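# Take one staple stick out and stand it legs-down

## Task

Remove a single stick of staples from the staple box and set it on the tabletop with its legs pointing downward, far from both the box's tray and its sleeve.

## Robot and tools

Robot. Two six-joint arms, left_arm and right_arm, each with a parallel two-finger gripper and a wrist camera. Their bases sit in the scene frame at left_arm (+0.040, +0.352, +0.016) m and right_arm (-0.013, -0.273, +0.018) m, almost unrotated. A camera stand is behind the arms. Loose objects may occasionally get a brief nudge from outside. Anything that leaves the table, or is set down off it, fails the job.

Frames. Scene frame: origin at table-top height halfway between the nominal bases, +x out over the table, +z up, left_arm on the +y side (arm names do not match image sides). Each arm reports its hand pose, velocities and targets in its own base frame. cam_low and the table use the scene frame. Motion offsets are along the axes of that arm's current Hand target. On the gripper, fingers point along +z and close along y. end_effector_position is the point between the pads, roughly 1 cm behind the tips.

execute_actions(actions, cameras). actions is a list of actions. Each action is a table of at most 15 rows, one row per 1/30 s step; a short table repeats its final row to fill 15 steps. Every row has 14 numbers, each in [-1, 1], for both arms even if one is idle: left dx, dy, dz, rx, ry, rz, opening, then right dx, dy, dz, rx, ry, rz, opening. The six pose numbers are an offset, not a pose: measured from the Hand target as it was when that action began, along its axes, with 1.0 = 0.6 m or 180 degrees; rx, ry, rz form one rotation vector. All rows of one action count from that same start, but the next action starts from the new Hand target, so sending an offset twice moves twice. opening is absolute: +1 fully open (0.094 m), -1 shut. A 0 opening is a half-open command, so to keep a gripper as is, resend its current value. Sending six zeros re-commands the present Hand target. cameras: list of names, ["all"] or []; an empty actions list returns images and the full status.

move(target, speed, blend, opening_speed, grip_force, blocking, cameras). target is one 14-number row laid out as above, or up to 15 such rows; every row is an offset from the same starting Hand targets, not from the previous row. speed: m/s, 0.002 to 2.9, default 0.25 (turning up to twice that in rad/s); one value or one per target. blend: metres of corner rounding between listed targets; 0 stops at each. opening_speed: how fast the commanded opening changes, per second on the -1..+1 scale, at least 0.2. grip_force: newtons per pad, 10 to 50, one value or one per arm; it persists, and lower values close slowly (about 16 s from open at 10). blocking=false returns after about 0.5 s while the move continues. Paths are straight, ignore obstacles and the other arm, lag and drift more when fast, and should not pass near the arm's own base (go around it). The result adds a move: line saying how it ended (done, off_target, moving, held, fault) and any limits (paced = pose clipped, held = steps withheld). done means at rest within 10 mm and 2 degrees of the target; it says nothing about contact.

wait(seconds): 0 to 10, arms hold their last command. stop(): brakes a running move. zoom_image(camera, region): camera is cam_low, cam_left_wrist or cam_right_wrist; region [x0, y0, x1, y1] in image pixels, at most 504 by 504, from the latest images. read_manual(section): licence texts only. finished_scene(scene): ends the current scene by its number; call nothing after it in that reply.

Results. Per arm: end_effector_position (m) and end_effector_quat_wxyz in its base frame; Hand target (the commanded pose after clipping, the base for the next offsets); Tool commands; grip_measured on the opening scale (reads slightly wide when empty, a few mm narrow on a squeezed part); grip_effort_nm (gripper motor effort, negative closing, offset and noisy, not pad force); joint positions, torques (include the arm's weight), velocities (omitted when all are within noise); motor temperatures. Cameras are cam_low (fixed, 672x504), cam_left_wrist and cam_right_wrist; calibration is approximate, a few mm to cm off.

Behaviour and cautions. Each step the commanded orientation is limited to 40 degrees from the measured one. Friction and weight can leave the hand a few cm short; another command, even zeros, asks again, and a leftover gap can be sent as an extra offset. An arm blocked by something keeps pushing; to release, command its target back past the gripper. Faster moves and targets deeper past contact press harder. Near its first joint axis, a small hand motion can swing the whole arm. Grip force jumps to the limit once squeezed about 0.06 below first touch; close slowly on fragile items and open well above grip_measured to let go. Avoid any contact between the two arms, grippers or wrist cameras; the clearance check does not protect those. Avoid dropping parts, releasing moving parts, striking fixed things and hard pushes. Holding loads, stretching out or pushing at unreachable poses heats motors: MOTOR HOT at 75 °C, a fold-up fault at 90 °C that disables that arm, and collapse at 100 °C.

Each tool is called as name(argument=value, ...) on one line, values as JSON.

## Session

execute_actions(actions=[])

zoom_image(camera="cam_low", region=[330, 310, 530, 400])

Scene clock: 0.00 s.
left_arm: end_effector_position=(+0.3784, +0.0179, +0.1464) grip_measured=+1.000 grip_effort_nm=n/a end_effector_quat_wxyz=(+0.685, -0.065, +0.724, +0.046) | right_arm: end_effector_position=(+0.3816, +0.0175, +0.1496) grip_measured=+1.000 grip_effort_nm=n/a end_effector_quat_wxyz=(+0.699, -0.033, +0.714, +0.023)
Joint positions: left_arm=[-0.056 1.535 0.22 1.258 -0.213 -0.034 0.094] | right_arm=[0.011 1.582 0.216 1.345 -0.068 -0.015 0.094]
Joint velocities: within noise
Joint torques (N m): no reading
Motor temperatures (°C): left_arm=[21 26 26 22 24 22 20] | right_arm=[23 25 30 23 22 22 19]
Heat: left arm: 26 °C; right arm: 30 °C.
Hand target: left_arm +0.3789, +0.0179, +0.1462; +0.684, -0.065, +0.725, +0.046 | right_arm +0.3818, +0.0175, +0.1467; +0.695, -0.033, +0.718, +0.023
Tool commands: left_gripper/opening=+1.0 right_gripper/opening=+1.0
camera_calibration:
cam_left_wrist: T_world_to_cam=[[0.158917, -0.987156, 0.016357, -0.0451763], [-0.464563, -0.089386, -0.881017, 0.346502], [0.871164, 0.13241, -0.472802, -0.171979], [0, 0, 0, 1]] pos_world=[0.317973, 0.00914815, 0.224701]
cam_right_wrist: T_world_to_cam=[[0.0813909, -0.996565, 0.0153102, -0.0133729], [-0.428199, -0.0488346, -0.902364, 0.339611], [0.900012, 0.0668885, -0.430702, -0.192055], [0, 0, 0, 1]] pos_world=[0.319362, 0.0161041, 0.223939]

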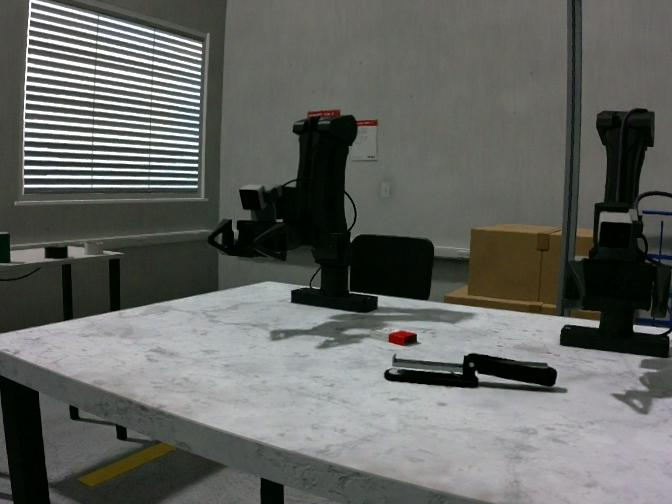

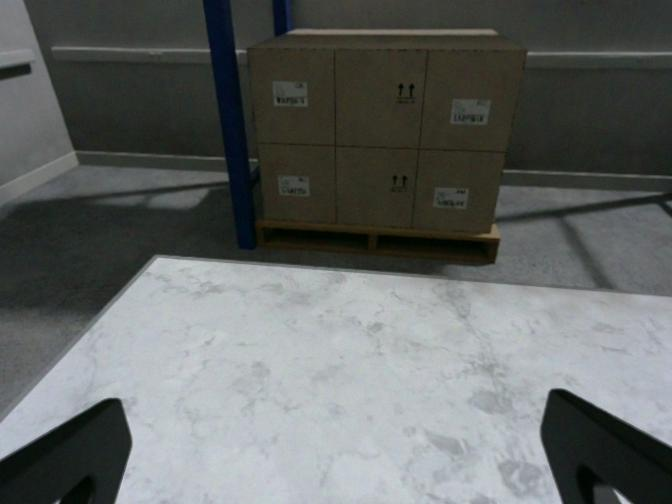

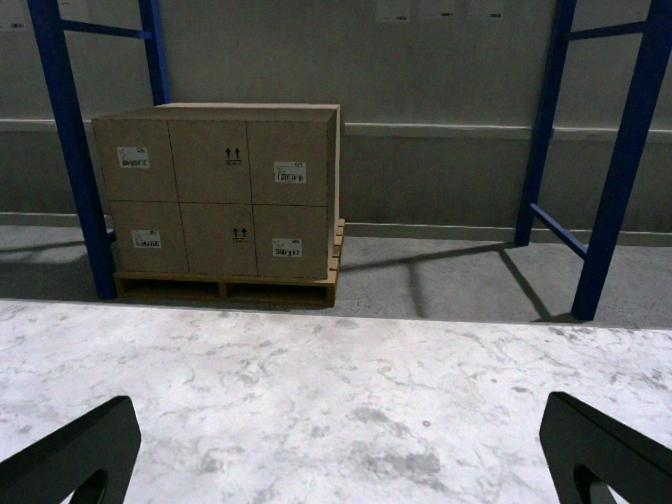

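Scaled by 2.520 from the camera's 672x504 image, which has a finer 960x720 frame.

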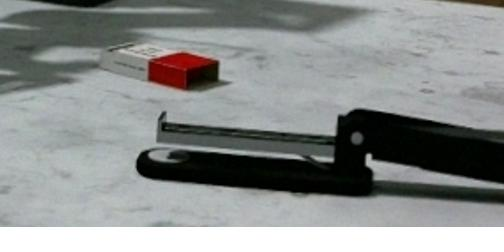

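move(target=[-0.0555, -0.3897, -0.4302, 0.3439, 0.1839, 0.1439, 1, -0.0848, 0.3355, -0.2518, -0.2082, 0.2018, -0.0754, 1], speed=0.4, cameras=["cam_left_wrist", "cam_right_wrist"])

Scene clock: 35.50 s.
left_arm: end_effector_position=(+0.1647, -0.2480, +0.1893) grip_measured=+1.000 grip_effort_nm=-0.04 end_effector_quat_wxyz=(+0.369, +0.434, +0.799, -0.191) | right_arm: end_effector_position=(+0.2167, +0.2067, +0.1948) grip_measured=+1.000 grip_effort_nm=-0.03 end_effector_quat_wxyz=(+0.392, -0.340, +0.840, +0.159)
Joint positions: left_arm=[-1 0.907 0.773 -0.58 -0.019 0.004 0.094] | right_arm=[0.749 0.905 0.782 -0.575 -0.015 -0.013 0.094]
Joint torques (N m): left_arm=[-0.7 -0.96 9.95 1.33 0.1 -0.16] | right_arm=[0.53 -1.44 10.66 1.3 0.09 0.07]
Motor temperatures (°C): left_arm=[21 26 27 27 24 22 20] | right_arm=[23 25 31 27 22 22 19]
Heat: left arm: 27 °C; right arm: 31 °C.
Hand target: left_arm +0.1631, -0.2522, +0.1998; +0.372, +0.432, +0.797, -0.201 | right_arm +0.2170, +0.2071, +0.2001; +0.392, -0.337, +0.841, +0.157
Off the commanded pose: left_arm 0.011 m, 1 deg | right_arm 0.005 m, 0 deg.
move: off_target (left_arm)
camera_calibration:
cam_left_wrist: T_world_to_cam=[[-0.836112, -0.548146, -0.0212801, 0.00535524], [-0.493155, 0.768089, -0.408458, 0.389209], [0.240239, -0.331022, -0.912529, 0.142011], [0, 0, 0, 1]] pos_world=[0.162301, -0.249003, 0.288679]
cam_right_wrist: T_world_to_cam=[[0.697356, -0.716725, -0.000184781, -0.000399723], [-0.645559, -0.628001, -0.434589, 0.394738], [0.311365, 0.303183, -0.900629, 0.133458], [0, 0, 0, 1]] pos_world=[0.213551, 0.207147, 0.291745]
Images, in order (width x height): cam_left_wrist 672x504, cam_right_wrist 672x504.

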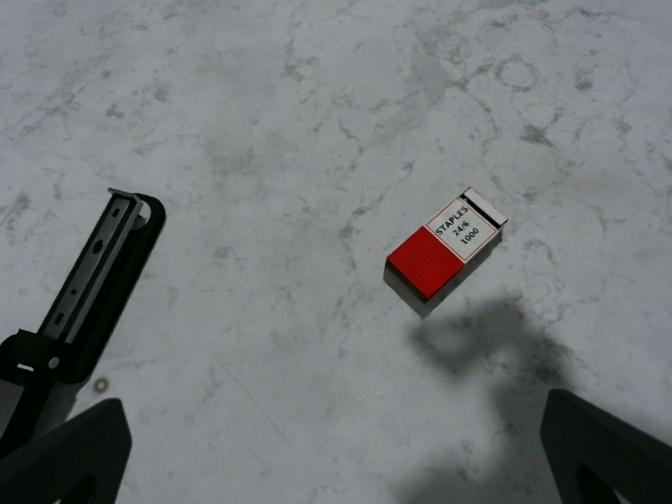

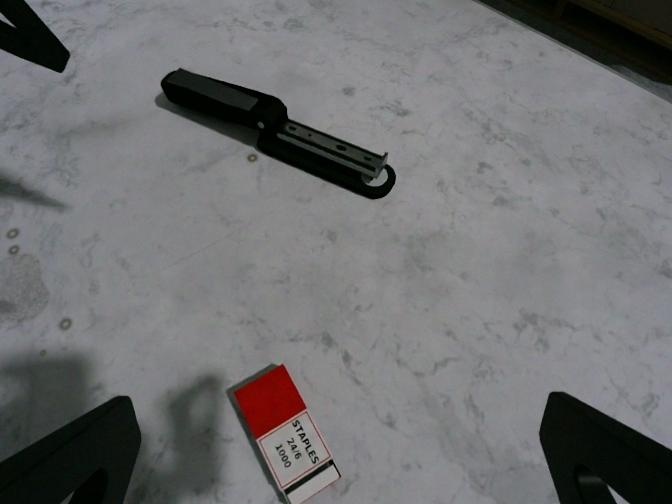

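zoom_image(camera="cam_right_wrist", region=[215, 350, 355, 504])

zoom_image(camera="cam_left_wrist", region=[370, 175, 520, 315])

Scaled by 3.273 from the camera's 672x504 image, which has a finer 960x720 frame.

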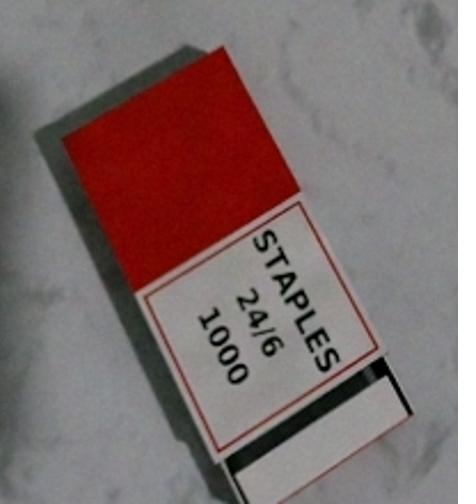

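Scaled by 3.360 from the camera's 672x504 image, which has a finer 960x720 frame.

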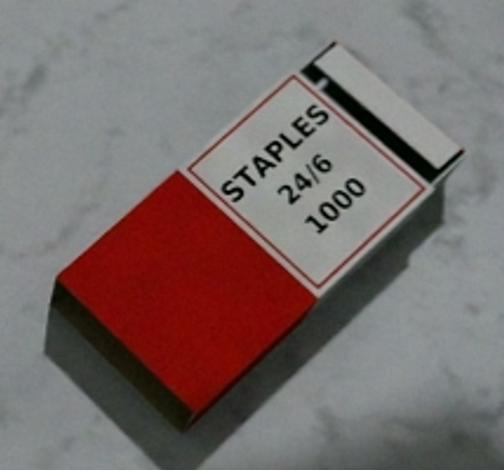

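move(target=[0.0867, -0.0272, 0.2332, 0.1895, 0.0522, 0.1890, 0.2, 0.1158, -0.2777, 0.1992, 0.1864, 0.2446, 0.5920, 0.4], speed=0.4, cameras=["cam_low", "cam_left_wrist"])

zoom_image(camera="cam_left_wrist", region=[200, 100, 480, 340])

Scene clock: 155.23 s.
left_arm: end_effector_position=(+0.1870, -0.3186, +0.0671) grip_measured=+0.202 grip_effort_nm=-0.13 end_effector_quat_wxyz=(+0.208, +0.745, +0.577, -0.262) | right_arm: end_effector_position=(+0.3634, +0.1177, +0.0757) grip_measured=+0.401 grip_effort_nm=-0.10 end_effector_quat_wxyz=(-0.102, +0.519, +0.845, +0.073)
Joint positions: left_arm=[-0.775 1.665 0.976 -0.491 0.573 0.931 0.056] | right_arm=[0.195 2.051 1.683 -1.254 -0.246 1.29 0.066]
Joint torques (N m): left_arm=[0.9 -6.24 8.53 0.75 0.64 0.09] | right_arm=[-0.03 -8.62 8.94 -0.12 -0.22 0.07]
Heat: left arm: 30 °C; right arm: 33 °C.
Hand target: left_arm +0.1898, -0.3228, +0.0701; +0.208, +0.746, +0.572, -0.272 | right_arm +0.3660, +0.1191, +0.0700; -0.111, +0.523, +0.842, +0.069
Off the commanded pose: left_arm 0.006 m, 1 deg | right_arm 0.006 m, 1 deg.
move: done
camera_calibration:
cam_left_wrist: T_world_to_cam=[[-0.968009, 0.250608, -0.0124518, 0.261321], [0.246086, 0.938509, -0.242162, 0.309362], [-0.0490016, -0.237479, -0.970156, 0.0894168], [0, 0, 0, 1]] pos_world=[0.181213, -0.334594, 0.164918]
Images, in order (width x height): cam_low 672x504, cam_left_wrist 672x504.

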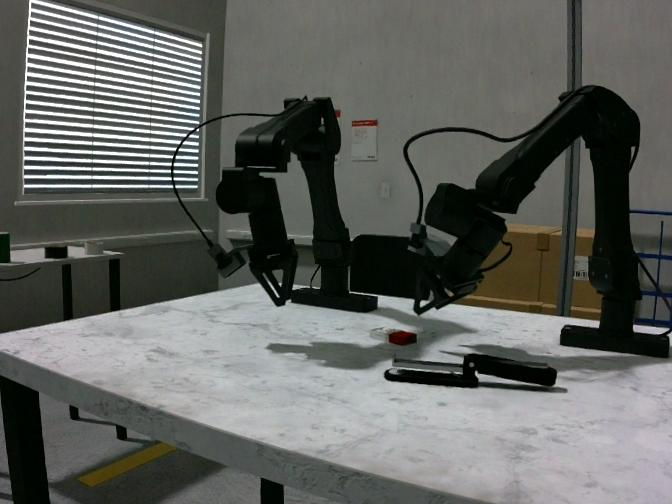

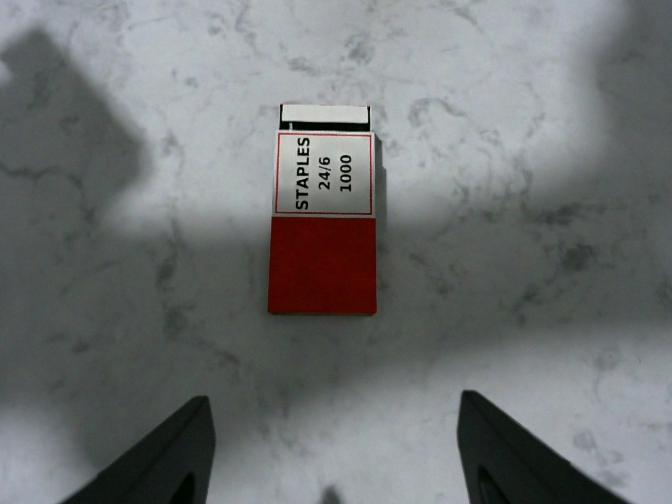

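Scaled by 1.800 from the camera's 672x504 image, which has a finer 960x720 frame.

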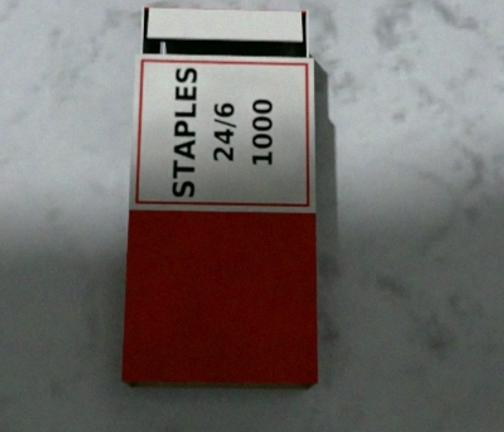

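move(target=[[-0.0083, 0.0078, 0.0917, 0, 0, 0, 0.2, 0, 0, 0, 0, 0, 0, 0.4], [-0.0083, 0.0078, 0.1242, 0, 0, 0, 0.2, 0, 0, 0, 0, 0, 0, 0.4], [-0.0083, 0.0078, 0.1242, 0, 0, 0, -0.32, 0, 0, 0, 0, 0, 0, 0.4]], speed=[0.15, 0.06, 0.06], blend=[0.005, 0, 0], grip_force=[15, 12], opening_speed=0.5, cameras=["cam_low", "cam_left_wrist"])

zoom_image(camera="cam_low", region=[330, 290, 470, 380])

Scene clock: 182.30 s.
left_arm: end_effector_position=(+0.1786, -0.3665, +0.0169) grip_measured=-0.189 grip_effort_nm=-0.37 end_effector_quat_wxyz=(+0.207, +0.747, +0.572, -0.269) | right_arm: end_effector_position=(+0.3633, +0.1177, +0.0757) grip_measured=+0.401 grip_effort_nm=-0.10 end_effector_quat_wxyz=(-0.102, +0.519, +0.845, +0.073)
Joint positions: left_arm=[-0.89 1.869 0.982 -0.231 0.542 0.816 0.038] | right_arm=[0.195 2.051 1.683 -1.254 -0.246 1.291 0.066]
Joint torques (N m): left_arm=[-0.76 -7.25 7.75 0.96 0.4 -0.09] | right_arm=[-0.03 -8.61 8.95 -0.13 -0.22 0.07]
Heat: left arm: 30 °C; right arm: 33 °C.
Hand target: left_arm +0.1808, -0.3739, +0.0161; +0.208, +0.746, +0.572, -0.271 | right_arm +0.3660, +0.1191, +0.0700; -0.111, +0.523, +0.842, +0.069
Off the commanded pose: left_arm 0.008 m, 0 deg | right_arm 0.006 m, 1 deg.
grip_force (N): 15, 12
move: done
camera_calibration:
cam_left_wrist: T_world_to_cam=[[-0.964865, 0.262673, -0.00616191, 0.268363], [0.255663, 0.93319, -0.252573, 0.340745], [-0.060594, -0.245275, -0.967558, 0.0281211], [0, 0, 0, 1]] pos_world=[0.173522, -0.381574, 0.114926]
Images, in order (width x height): cam_low 672x504, cam_left_wrist 672x504.

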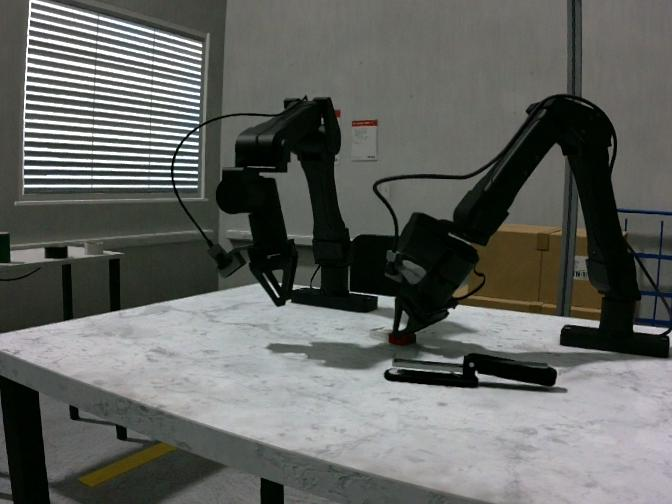

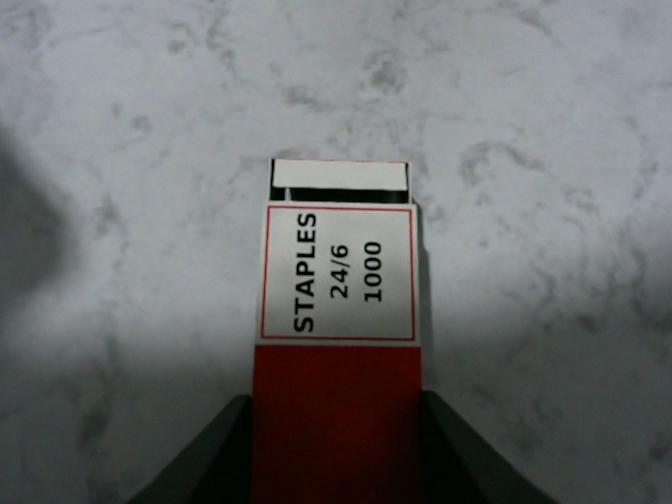

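Scaled by 3.600 from the camera's 672x504 image, which has a finer 960x720 frame.

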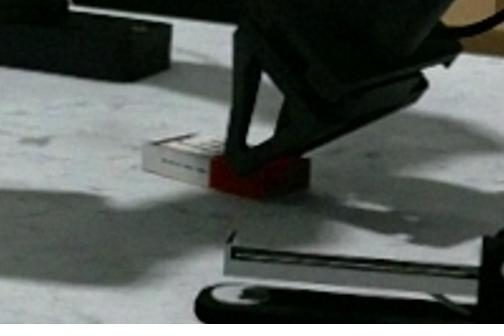

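move(target=[-0.0142, 0.1827, 0.0077, -0.1499, -0.0003, -0.1790, -0.32, 0, 0, 0, 0, 0, 0, 0.4], speed=0.15, cameras=["cam_low", "cam_left_wrist", "cam_right_wrist"])

zoom_image(camera="cam_low", region=[250, 280, 430, 380])

Scene clock: 213.93 s.
left_arm: end_effector_position=(+0.2810, -0.4058, +0.0227) grip_measured=-0.193 grip_effort_nm=-0.42 end_effector_quat_wxyz=(+0.292, +0.494, +0.798, -0.183) | right_arm: end_effector_position=(+0.3633, +0.1177, +0.0757) grip_measured=+0.401 grip_effort_nm=-0.10 end_effector_quat_wxyz=(-0.102, +0.519, +0.845, +0.073)
Joint positions: left_arm=[-0.922 1.991 1.137 -0.023 0.124 0.142 0.038] | right_arm=[0.195 2.051 1.683 -1.254 -0.246 1.291 0.066]
Joint torques (N m): left_arm=[-0.68 -8.72 8.43 1.31 0 -0.11] | right_arm=[-0.03 -8.62 8.95 -0.12 -0.22 0.07]
Heat: left arm: 31 °C; right arm: 34 °C.
Hand target: left_arm +0.2842, -0.4117, +0.0182; +0.291, +0.491, +0.801, -0.179 | right_arm +0.3660, +0.1191, +0.0700; -0.111, +0.523, +0.842, +0.069
Off the commanded pose: left_arm 0.008 m, 1 deg | right_arm 0.007 m, 1 deg.
grip_force (N): 15, 12
move: done
camera_calibration:
cam_left_wrist: T_world_to_cam=[[-0.897315, -0.441387, -0.00174423, 0.0727549], [-0.42541, 0.865874, -0.263228, 0.517005], [0.117696, -0.235457, -0.964732, -0.0158436], [0, 0, 0, 1]] pos_world=[0.287088, -0.419279, 0.120932]
cam_right_wrist: T_world_to_cam=[[-0.892369, -0.450869, -0.0198628, 0.381251], [-0.363132, 0.691192, 0.624812, 0.0435936], [-0.267979, 0.564775, -0.780523, 0.178178], [0, 0, 0, 1]] pos_world=[0.403795, 0.0411321, 0.119407]

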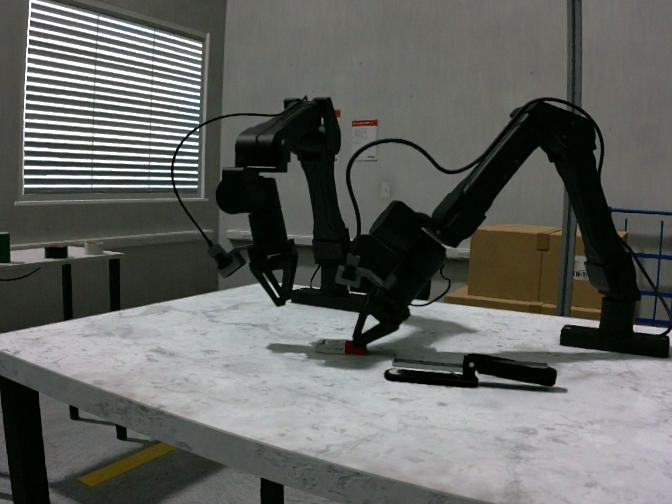

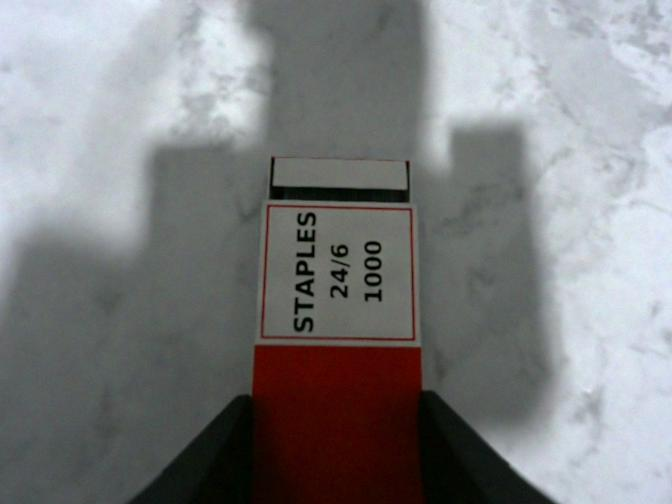

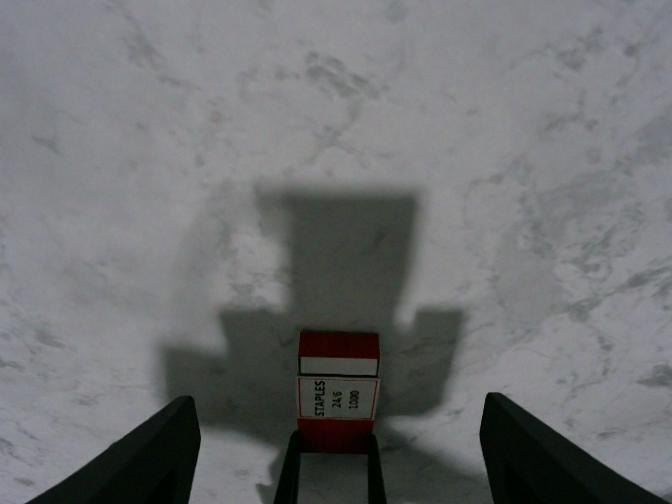

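Scaled by 2.800 from the camera's 672x504 image, which has a finer 960x720 frame.

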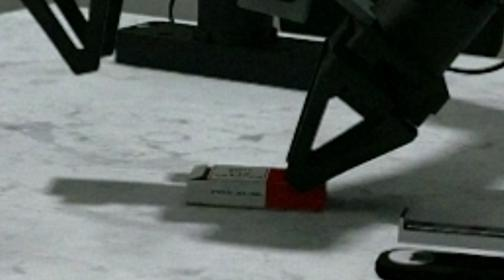

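move(target=[[0.0064, 0, 0.0077, 0, 0, 0, -0.32, 0.0482, -0.0094, 0.1189, 0, 0, 0, 0.1], [0.0064, 0, 0.0077, 0, 0, 0, -0.32, 0.0642, -0.0125, 0.1585, 0, 0, 0, 0.1]], speed=[0.15, 0.06], blend=[0.005, 0], grip_force=[15, 30], cameras=["cam_low", "cam_left_wrist", "cam_right_wrist"])

zoom_image(camera="cam_left_wrist", region=[220, 80, 460, 280])

zoom_image(camera="cam_low", region=[270, 300, 390, 380])

Scene clock: 250.50 s.
left_arm: end_effector_position=(+0.2832, -0.4087, +0.0223) grip_measured=-0.193 grip_effort_nm=-0.42 end_effector_quat_wxyz=(+0.297, +0.487, +0.800, -0.188) | right_arm: end_effector_position=(+0.3329, +0.1653, +0.0086) grip_measured=+0.101 grip_effort_nm=-0.09 end_effector_quat_wxyz=(-0.106, +0.525, +0.842, +0.072)
Joint positions: left_arm=[-0.922 1.999 1.137 0.001 0.124 0.126 0.038] | right_arm=[0.335 2.053 1.408 -0.947 -0.256 1.448 0.052]
Joint torques (N m): left_arm=[-0.76 -8.58 7.69 1.3 -0.04 0.05] | right_arm=[1.22 -7.54 4.74 0.52 -0.21 0.07]
Heat: left arm: 30 °C; right arm: 34 °C.
Hand target: left_arm +0.2842, -0.4118, +0.0122; +0.291, +0.491, +0.801, -0.179 | right_arm +0.3320, +0.1711, -0.0119; -0.111, +0.523, +0.842, +0.069
Off the commanded pose: left_arm 0.011 m, 1 deg | right_arm 0.021 m, 1 deg.
grip_force (N): 15, 30
move: off_target (left_arm, right_arm)
camera_calibration:
cam_left_wrist: T_world_to_cam=[[-0.891736, -0.452513, 0.00621103, 0.0671425], [-0.436321, 0.856023, -0.277216, 0.519703], [0.120127, -0.249913, -0.960788, -0.0238461], [0, 0, 0, 1]] pos_world=[0.289496, -0.420455, 0.120742]
cam_right_wrist: T_world_to_cam=[[-0.898084, -0.439655, -0.012197, 0.374231], [-0.348604, 0.694636, 0.629251, 0.0360985], [-0.268181, 0.569372, -0.777106, 0.0900054], [0, 0, 0, 1]] pos_world=[0.372812, 0.0882107, 0.0517933]

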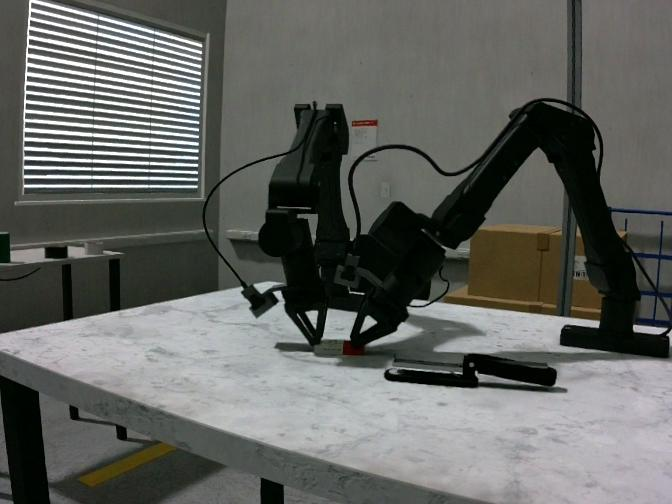

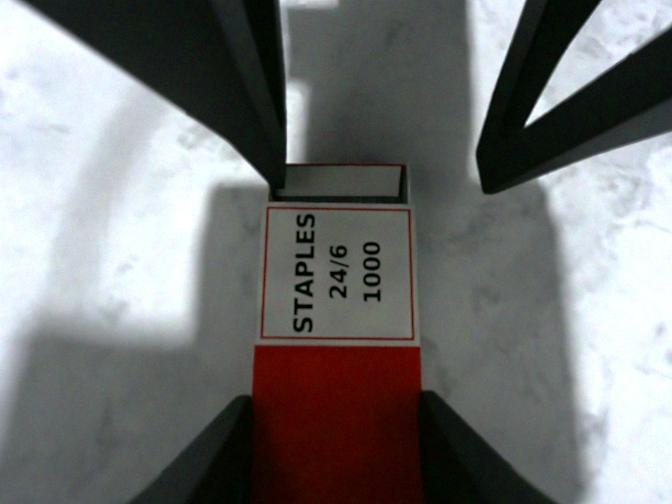

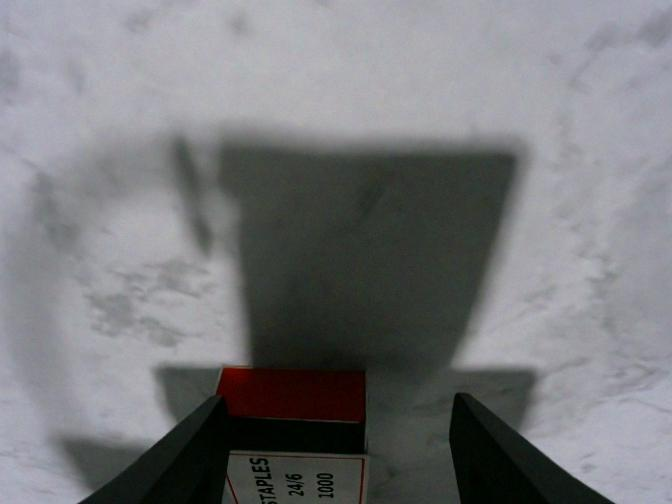

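Scaled by 2.100 from the camera's 672x504 image, which has a finer 960x720 frame.

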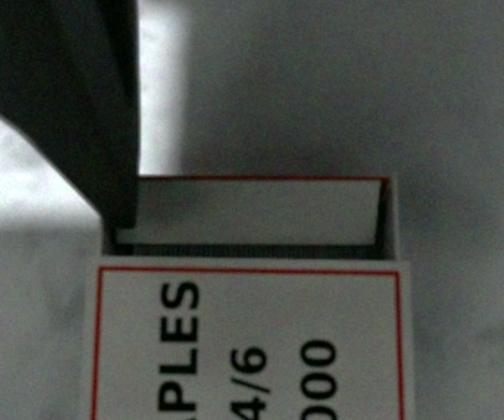

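Scaled by 4.200 from the camera's 672x504 image, which has a finer 960x720 frame.

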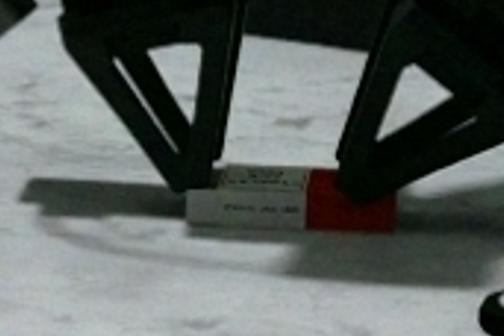

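move(target=[[0, 0, 0, 0, 0, 0, -0.32, 0.0181, 0, -0.0676, 0, 0, 0, 0.1], [0.0064, 0, 0.0077, 0, 0, 0, -0.32, 0.0167, 0.0133, -0.0681, 0, 0, 0, 0.3], [0.0064, 0, 0.0077, 0, 0, 0, -0.32, -0.0015, 0.0133, -0.0005, 0, 0, 0, 0.3]], speed=[0.08, 0.08, 0.06], cameras=["cam_low", "cam_left_wrist", "cam_right_wrist"])

zoom_image(camera="cam_low", region=[270, 300, 390, 380])

Scene clock: 290.07 s.
left_arm: end_effector_position=(+0.2859, -0.4119, +0.0221) grip_measured=-0.193 grip_effort_nm=-0.42 end_effector_quat_wxyz=(+0.305, +0.486, +0.797, -0.190) | right_arm: end_effector_position=(+0.3415, +0.1722, +0.0014) grip_measured=+0.299 grip_effort_nm=0.05 end_effector_quat_wxyz=(-0.103, +0.521, +0.844, +0.075)
Joint positions: left_arm=[-0.922 2.009 1.137 0.028 0.123 0.126 0.038] | right_arm=[0.345 2.093 1.439 -0.929 -0.256 1.45 0.061]
Joint torques (N m): left_arm=[-0.66 -8.31 6.91 1.26 -0.02 0.03] | right_arm=[0.38 -8.62 5.91 0.21 -0.21 0.05]
Heat: left arm: 30 °C; right arm: 32 °C.
Hand target: left_arm +0.2842, -0.4118, +0.0061; +0.291, +0.491, +0.801, -0.179 | right_arm +0.3395, +0.1737, -0.0119; -0.111, +0.523, +0.842, +0.069
Off the commanded pose: left_arm 0.016 m, 2 deg | right_arm 0.013 m, 1 deg.
grip_force (N): 15, 30
move: off_target (left_arm, right_arm)
camera_calibration:
cam_left_wrist: T_world_to_cam=[[-0.89144, -0.453132, 0.00224974, 0.0677892], [-0.433749, 0.851849, -0.293624, 0.521559], [0.131134, -0.262724, -0.955918, -0.0337286], [0, 0, 0, 1]] pos_world=[0.291079, -0.422434, 0.120748]
cam_right_wrist: T_world_to_cam=[[-0.894856, -0.445838, -0.0214531, 0.384892], [-0.358967, 0.690264, 0.628235, 0.0431641], [-0.265283, 0.569881, -0.777728, 0.0817412], [0, 0, 0, 1]] pos_world=[0.381602, 0.0952223, 0.0447124]

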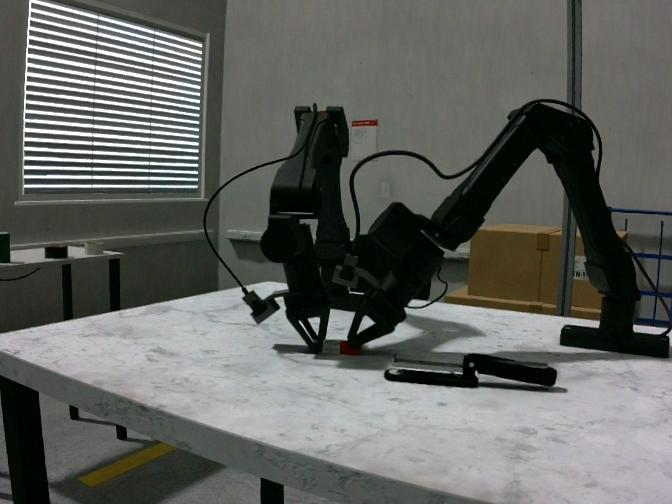

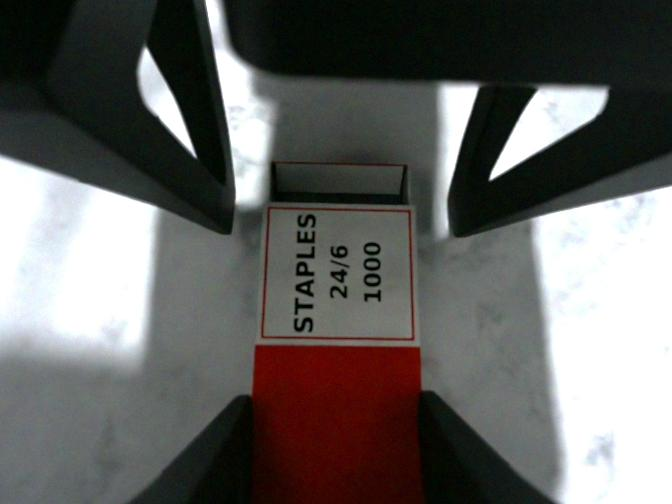

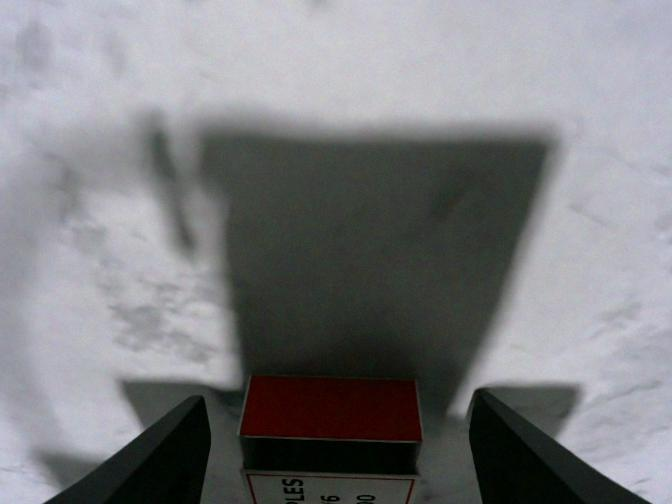

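Scaled by 4.200 from the camera's 672x504 image, which has a finer 960x720 frame.

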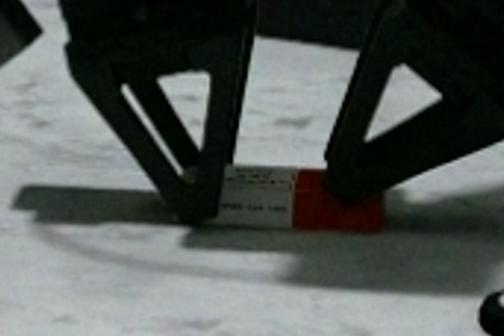

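move(target=[[0, 0, 0, 0, 0, 0, -0.32, -0.0116, 0, -0.0083, 0, 0, 0, 0.3], [0, 0, 0, 0, 0, 0, -0.32, -0.0116, 0, -0.0083, 0, 0, 0, -0.32]], speed=0.06, grip_force=[15, 12], opening_speed=0.6, cameras=["cam_low", "cam_left_wrist"])

zoom_image(camera="cam_low", region=[270, 300, 390, 380])

Scene clock: 308.93 s.
left_arm: end_effector_position=(+0.2858, -0.4121, +0.0221) grip_measured=-0.193 grip_effort_nm=-0.42 end_effector_quat_wxyz=(+0.305, +0.486, +0.797, -0.190) | right_arm: end_effector_position=(+0.3443, +0.1678, +0.0014) grip_measured=-0.215 grip_effort_nm=-0.34 end_effector_quat_wxyz=(-0.102, +0.524, +0.842, +0.077)
Joint positions: left_arm=[-0.922 2.009 1.137 0.029 0.123 0.126 0.038] | right_arm=[0.331 2.093 1.439 -0.926 -0.256 1.443 0.037]
Joint torques (N m): left_arm=[-0.53 -8.36 6.91 1.24 -0.06 0.02] | right_arm=[-0.29 -8.61 6.99 0.04 -0.2 -0.11]
Heat: left arm: 30 °C; right arm: 32 °C.
Hand target: left_arm +0.2843, -0.4117, +0.0061; +0.291, +0.491, +0.801, -0.179 | right_arm +0.3431, +0.1666, -0.0088; -0.111, +0.523, +0.842, +0.069
Off the commanded pose: left_arm 0.016 m, 2 deg | right_arm 0.010 m, 1 deg.
grip_force (N): 15, 12
move: off_target (left_arm)
camera_calibration:
cam_left_wrist: T_world_to_cam=[[-0.891602, -0.452815, 0.00218827, 0.0678431], [-0.433386, 0.851925, -0.29394, 0.521565], [0.131236, -0.263026, -0.955821, -0.0339107], [0, 0, 0, 1]] pos_world=[0.290978, -0.422533, 0.120748]
Images, in order (width x height): cam_low 672x504, cam_left_wrist 672x504.

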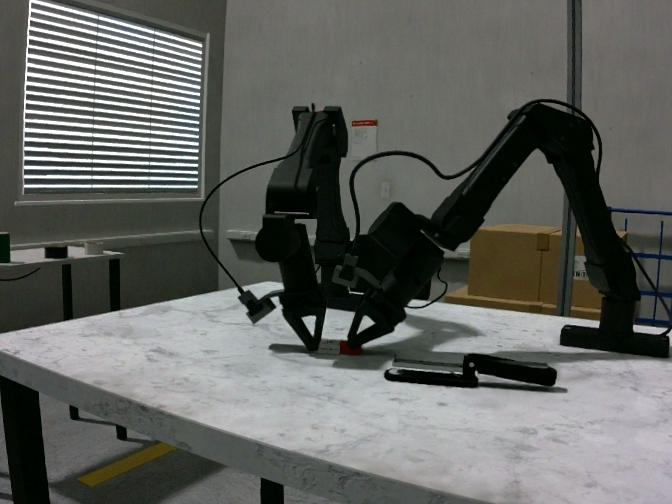

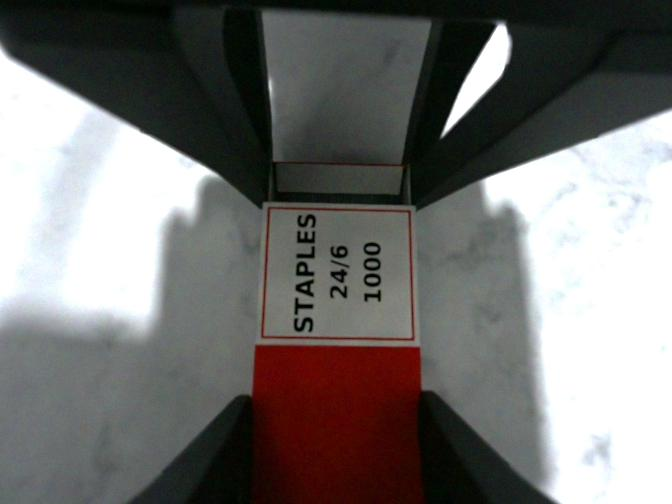

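Scaled by 4.200 from the camera's 672x504 image, which has a finer 960x720 frame.

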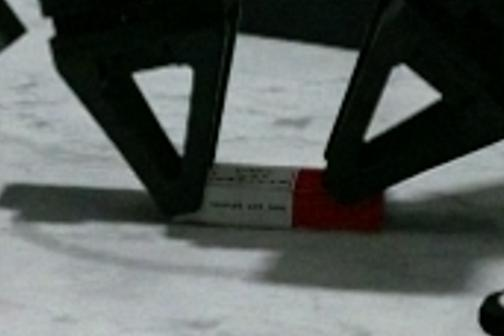

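move(target=[0, 0, 0, 0, 0, 0, -0.32, -0.1216, 0, -0.0293, 0, 0, 0, -0.32], speed=0.1, cameras=["cam_low", "cam_left_wrist"])

zoom_image(camera="cam_low", region=[230, 290, 410, 380])

Scene clock: 322.60 s.
left_arm: end_effector_position=(+0.2865, -0.4157, +0.0227) grip_measured=-0.199 grip_effort_nm=-0.42 end_effector_quat_wxyz=(+0.311, +0.486, +0.794, -0.193) | right_arm: end_effector_position=(+0.3765, +0.1022, +0.0016) grip_measured=-0.216 grip_effort_nm=-0.36 end_effector_quat_wxyz=(-0.105, +0.525, +0.840, +0.085)
Joint positions: left_arm=[-0.926 2.015 1.137 0.049 0.122 0.126 0.038] | right_arm=[0.141 2.156 1.537 -1.004 -0.266 1.252 0.037]
Joint torques (N m): left_arm=[-0.34 -8.88 7.34 1.12 -0.04 0.03] | right_arm=[0.08 -8.4 8.09 -0.11 0.02 -0.11]
Heat: left arm: 30 °C; right arm: 32 °C.
Hand target: left_arm +0.2843, -0.4117, +0.0061; +0.291, +0.491, +0.801, -0.179 | right_arm +0.3762, +0.0993, -0.0108; -0.111, +0.523, +0.842, +0.069
Off the commanded pose: left_arm 0.017 m, 3 deg | right_arm 0.013 m, 2 deg.
grip_force (N): 15, 12
move: off_target (left_arm, right_arm)
camera_calibration:
cam_left_wrist: T_world_to_cam=[[-0.893043, -0.44997, -0.000728516, 0.0684637], [-0.427912, 0.849764, -0.307885, 0.522849], [0.139158, -0.274643, -0.951423, -0.0415947], [0, 0, 0, 1]] pos_world=[0.290662, -0.424915, 0.121453]
Images, in order (width x height): cam_low 672x504, cam_left_wrist 672x504.

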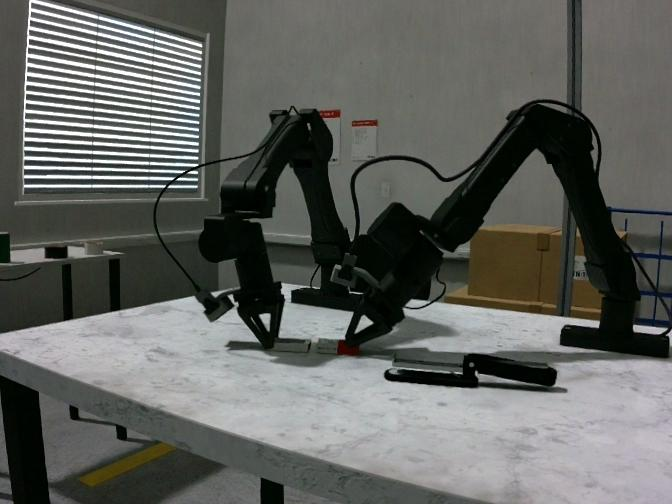

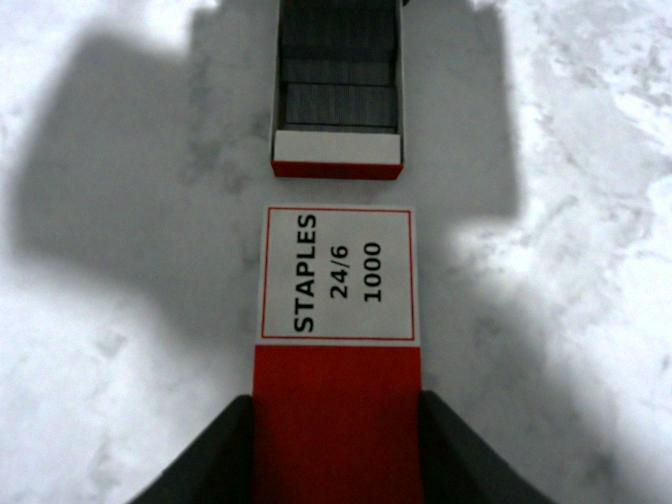

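Scaled by 2.800 from the camera's 672x504 image, which has a finer 960x720 frame.

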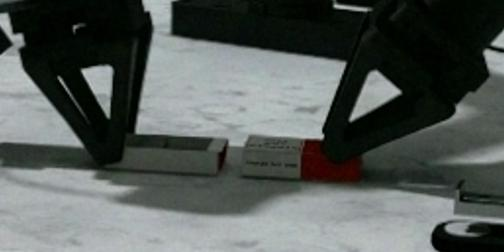

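move(target=[[0, 0, 0, 0, 0, 0, 0.2, 0, 0, 0, 0, 0, 0, 0.1], [0, 0, -0.1, 0, 0, 0, 0.2, 0, 0, -0.1167, 0, 0, 0, 0.1], [0, 0, -0.2, 0, 0, 0, 0.2, 0.1128, 0.0073, -0.1523, 0.0674, -0.0644, -0.5110, 0.1]], speed=[0.1, 0.15, 0.3], blend=[0, 0.02, 0], grip_force=[15, 30], cameras=["cam_low", "cam_right_wrist"])

zoom_image(camera="cam_right_wrist", region=[235, 180, 475, 350])

Scene clock: 350.97 s.
left_arm: end_effector_position=(+0.2533, -0.3492, +0.0951) grip_measured=+0.198 grip_effort_nm=0.06 end_effector_quat_wxyz=(+0.292, +0.488, +0.804, -0.177) | right_arm: end_effector_position=(+0.3564, +0.1375, +0.0833) grip_measured=+0.099 grip_effort_nm=0.05 end_effector_quat_wxyz=(-0.029, -0.244, +0.969, +0.000)
Joint positions: left_arm=[-0.893 1.642 1.019 -0.26 0.125 0.153 0.056] | right_arm=[0.362 2.065 1.755 -1.319 -0.007 -0.131 0.052]
Joint torques (N m): left_arm=[0.64 -11.11 5.15 1.16 0.2 0.08] | right_arm=[0.18 -14.38 6.06 0.16 0.08 -0.11]
Heat: left arm: 30 °C; right arm: 33 °C.
Hand target: left_arm +0.2493, -0.3428, +0.0979; +0.291, +0.491, +0.801, -0.179 | right_arm +0.3617, +0.1387, +0.0951; +0.000, -0.249, +0.968, +0.000
Off the commanded pose: left_arm 0.008 m, 1 deg | right_arm 0.013 m, 3 deg.
grip_force (N): 15, 30
move: off_target (right_arm)
camera_calibration:
cam_right_wrist: T_world_to_cam=[[0.474302, -0.880201, -0.0168486, -0.0441034], [-0.77671, -0.427391, 0.462665, 0.337378], [-0.414439, -0.206357, -0.886373, 0.338181], [0, 0, 0, 1]] pos_world=[0.423119, 0.175158, 0.142918]
Images, in order (width x height): cam_low 672x504, cam_right_wrist 672x504.

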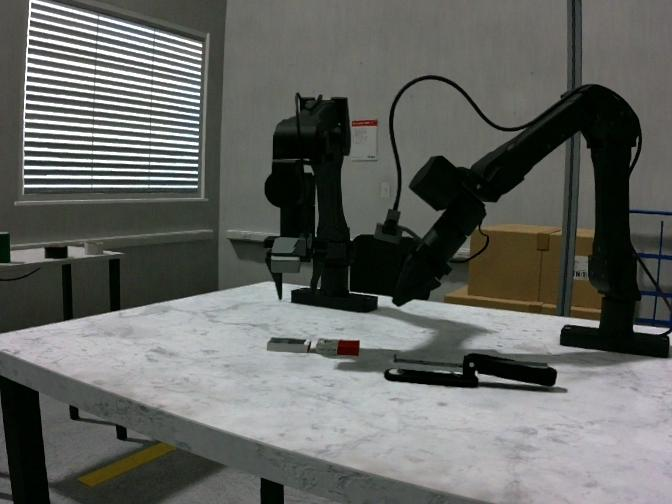

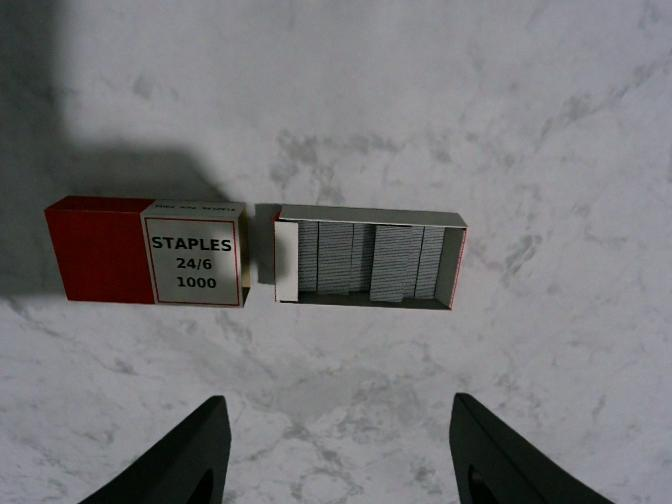

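Scaled by 2.100 from the camera's 672x504 image, which has a finer 960x720 frame.

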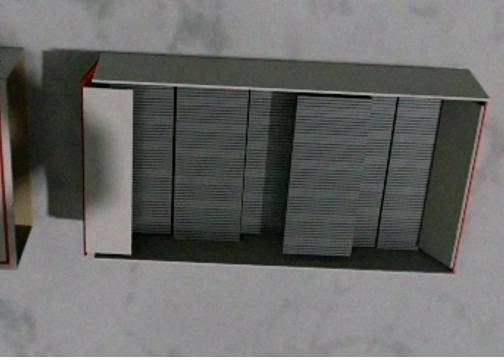

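move(target=[0, 0, 0, 0, 0, 0, 0.2, 0.0047, -0.0342, 0.1268, 0, 0, 0.0139, -0.457], speed=0.12, cameras=["cam_right_wrist"])

zoom_image(camera="cam_right_wrist", region=[210, 280, 490, 480])

Scene clock: 376.83 s.
left_arm: end_effector_position=(+0.2532, -0.3492, +0.0951) grip_measured=+0.198 grip_effort_nm=0.06 end_effector_quat_wxyz=(+0.292, +0.488, +0.804, -0.177) | right_arm: end_effector_position=(+0.3664, +0.1209, +0.0283) grip_measured=-0.456 grip_effort_nm=-0.10 end_effector_quat_wxyz=(+0.000, -0.226, +0.974, +0.003)
Joint positions: left_arm=[-0.893 1.642 1.019 -0.261 0.125 0.153 0.056] | right_arm=[0.313 2.061 1.528 -1.037 -0.006 -0.142 0.026]
Joint torques (N m): left_arm=[0.69 -11.06 5.3 1.23 0.2 0.11] | right_arm=[-0.25 -9.52 6.11 0.29 0.07 -0.11]
Heat: left arm: 29 °C; right arm: 32 °C.
Hand target: left_arm +0.2493, -0.3428, +0.0979; +0.291, +0.491, +0.801, -0.179 | right_arm +0.3692, +0.1193, +0.0189; +0.000, -0.228, +0.974, +0.000
Off the commanded pose: left_arm 0.008 m, 1 deg | right_arm 0.010 m, 0 deg.
grip_force (N): 15, 30
move: done
camera_calibration:
cam_right_wrist: T_world_to_cam=[[0.441495, -0.897233, -0.00738921, -0.0506049], [-0.817128, -0.405453, 0.409769, 0.377166], [-0.370655, -0.174873, -0.912159, 0.271002], [0, 0, 0, 1]] pos_world=[0.430982, 0.154909, 0.0922724]
Images, in order (width x height): cam_right_wrist 672x504.

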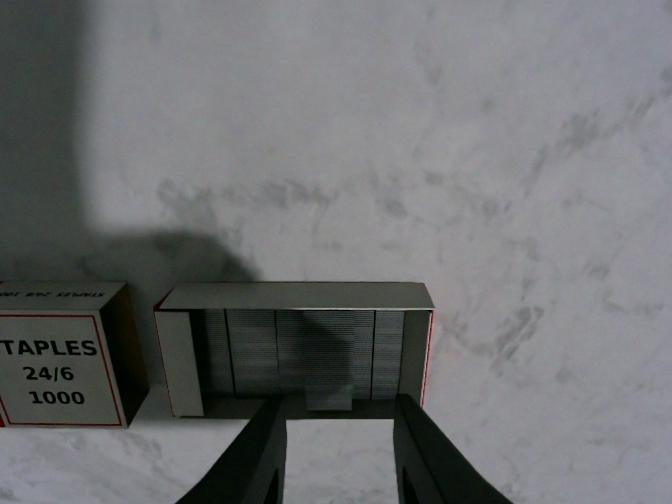

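Scaled by 1.800 from the camera's 672x504 image, which has a finer 960x720 frame.

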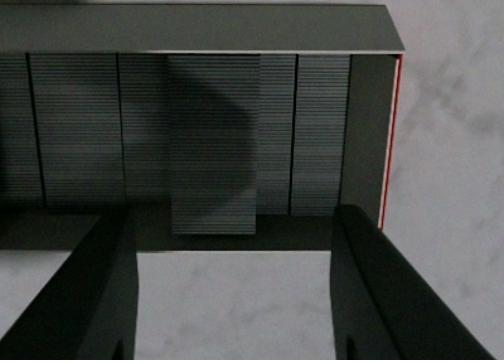

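move(target=[[0, 0, 0, 0, 0, 0, 0.2, -0.0027, 0.0043, 0.044, 0, 0, 0, -0.457], [0, 0, 0, 0, 0, 0, 0.2, -0.0027, 0.0043, 0.044, 0, 0, 0, -0.85]], speed=0.06, grip_force=[15, 15], opening_speed=0.35, cameras=["cam_low", "cam_right_wrist"])

zoom_image(camera="cam_right_wrist", region=[210, 320, 490, 504])

zoom_image(camera="cam_low", region=[240, 300, 360, 370])

Scene clock: 397.63 s.
left_arm: end_effector_position=(+0.2532, -0.3492, +0.0951) grip_measured=+0.198 grip_effort_nm=0.06 end_effector_quat_wxyz=(+0.292, +0.488, +0.804, -0.177) | right_arm: end_effector_position=(+0.3688, +0.1216, +0.0058) grip_measured=-0.715 grip_effort_nm=-0.40 end_effector_quat_wxyz=(+0.005, -0.226, +0.974, +0.003)
Joint positions: left_arm=[-0.893 1.642 1.019 -0.261 0.125 0.153 0.056] | right_arm=[0.313 2.089 1.477 -0.948 -0.006 -0.142 0.013]
Joint torques (N m): left_arm=[0.68 -11.02 5 1.18 0.19 0.09] | right_arm=[0.39 -8.77 6.09 0.32 0.07 -0.02]
Heat: left arm: 29 °C; right arm: 32 °C.
Hand target: left_arm +0.2493, -0.3428, +0.0979; +0.291, +0.491, +0.801, -0.179 | right_arm +0.3694, +0.1223, -0.0075; +0.000, -0.228, +0.974, +0.000
Off the commanded pose: left_arm 0.008 m, 1 deg | right_arm 0.013 m, 1 deg.
grip_force (N): 15, 15
move: off_target (right_arm); target 2's new opening was sent with right_arm's hand 0.013 m and 1 deg from that target
camera_calibration:
cam_right_wrist: T_world_to_cam=[[0.441532, -0.897226, -0.00597085, -0.0512294], [-0.820957, -0.406667, 0.400813, 0.390253], [-0.362048, -0.17207, -0.91614, 0.247985], [0, 0, 0, 1]] pos_world=[0.432783, 0.155409, 0.0704653]
Images, in order (width x height): cam_low 672x504, cam_right_wrist 672x504.

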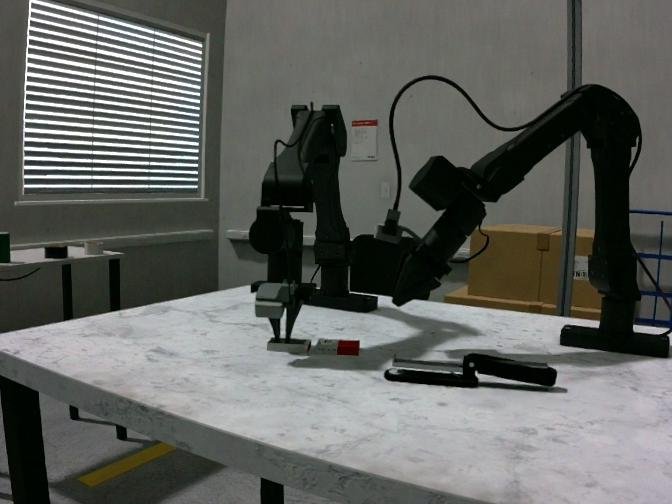

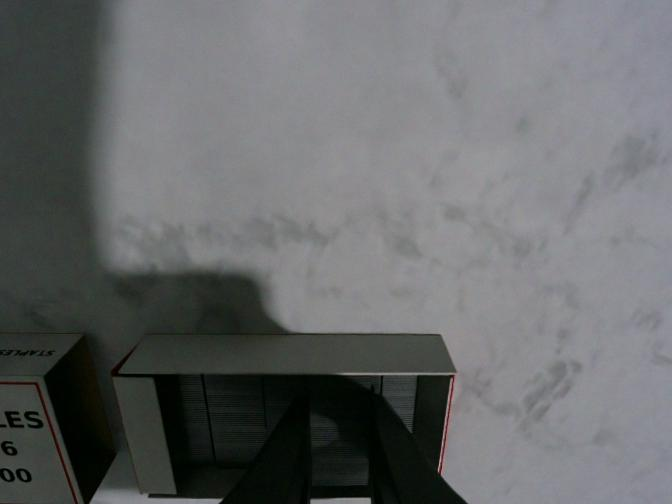

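Scaled by 1.800 from the camera's 672x504 image, which has a finer 960x720 frame.

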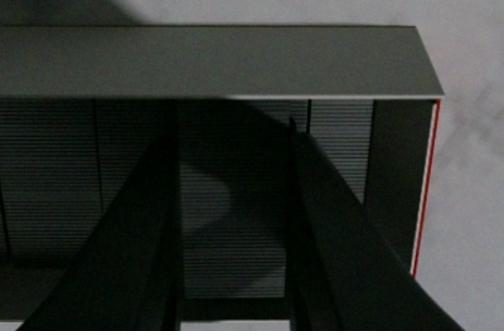

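Scaled by 4.200 from the camera's 672x504 image, which has a finer 960x720 frame.

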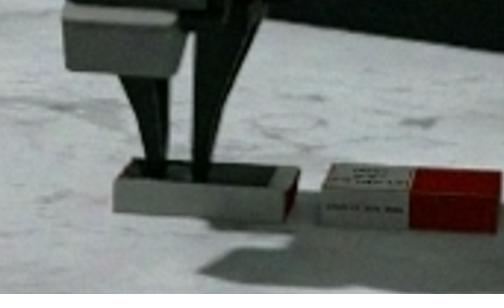

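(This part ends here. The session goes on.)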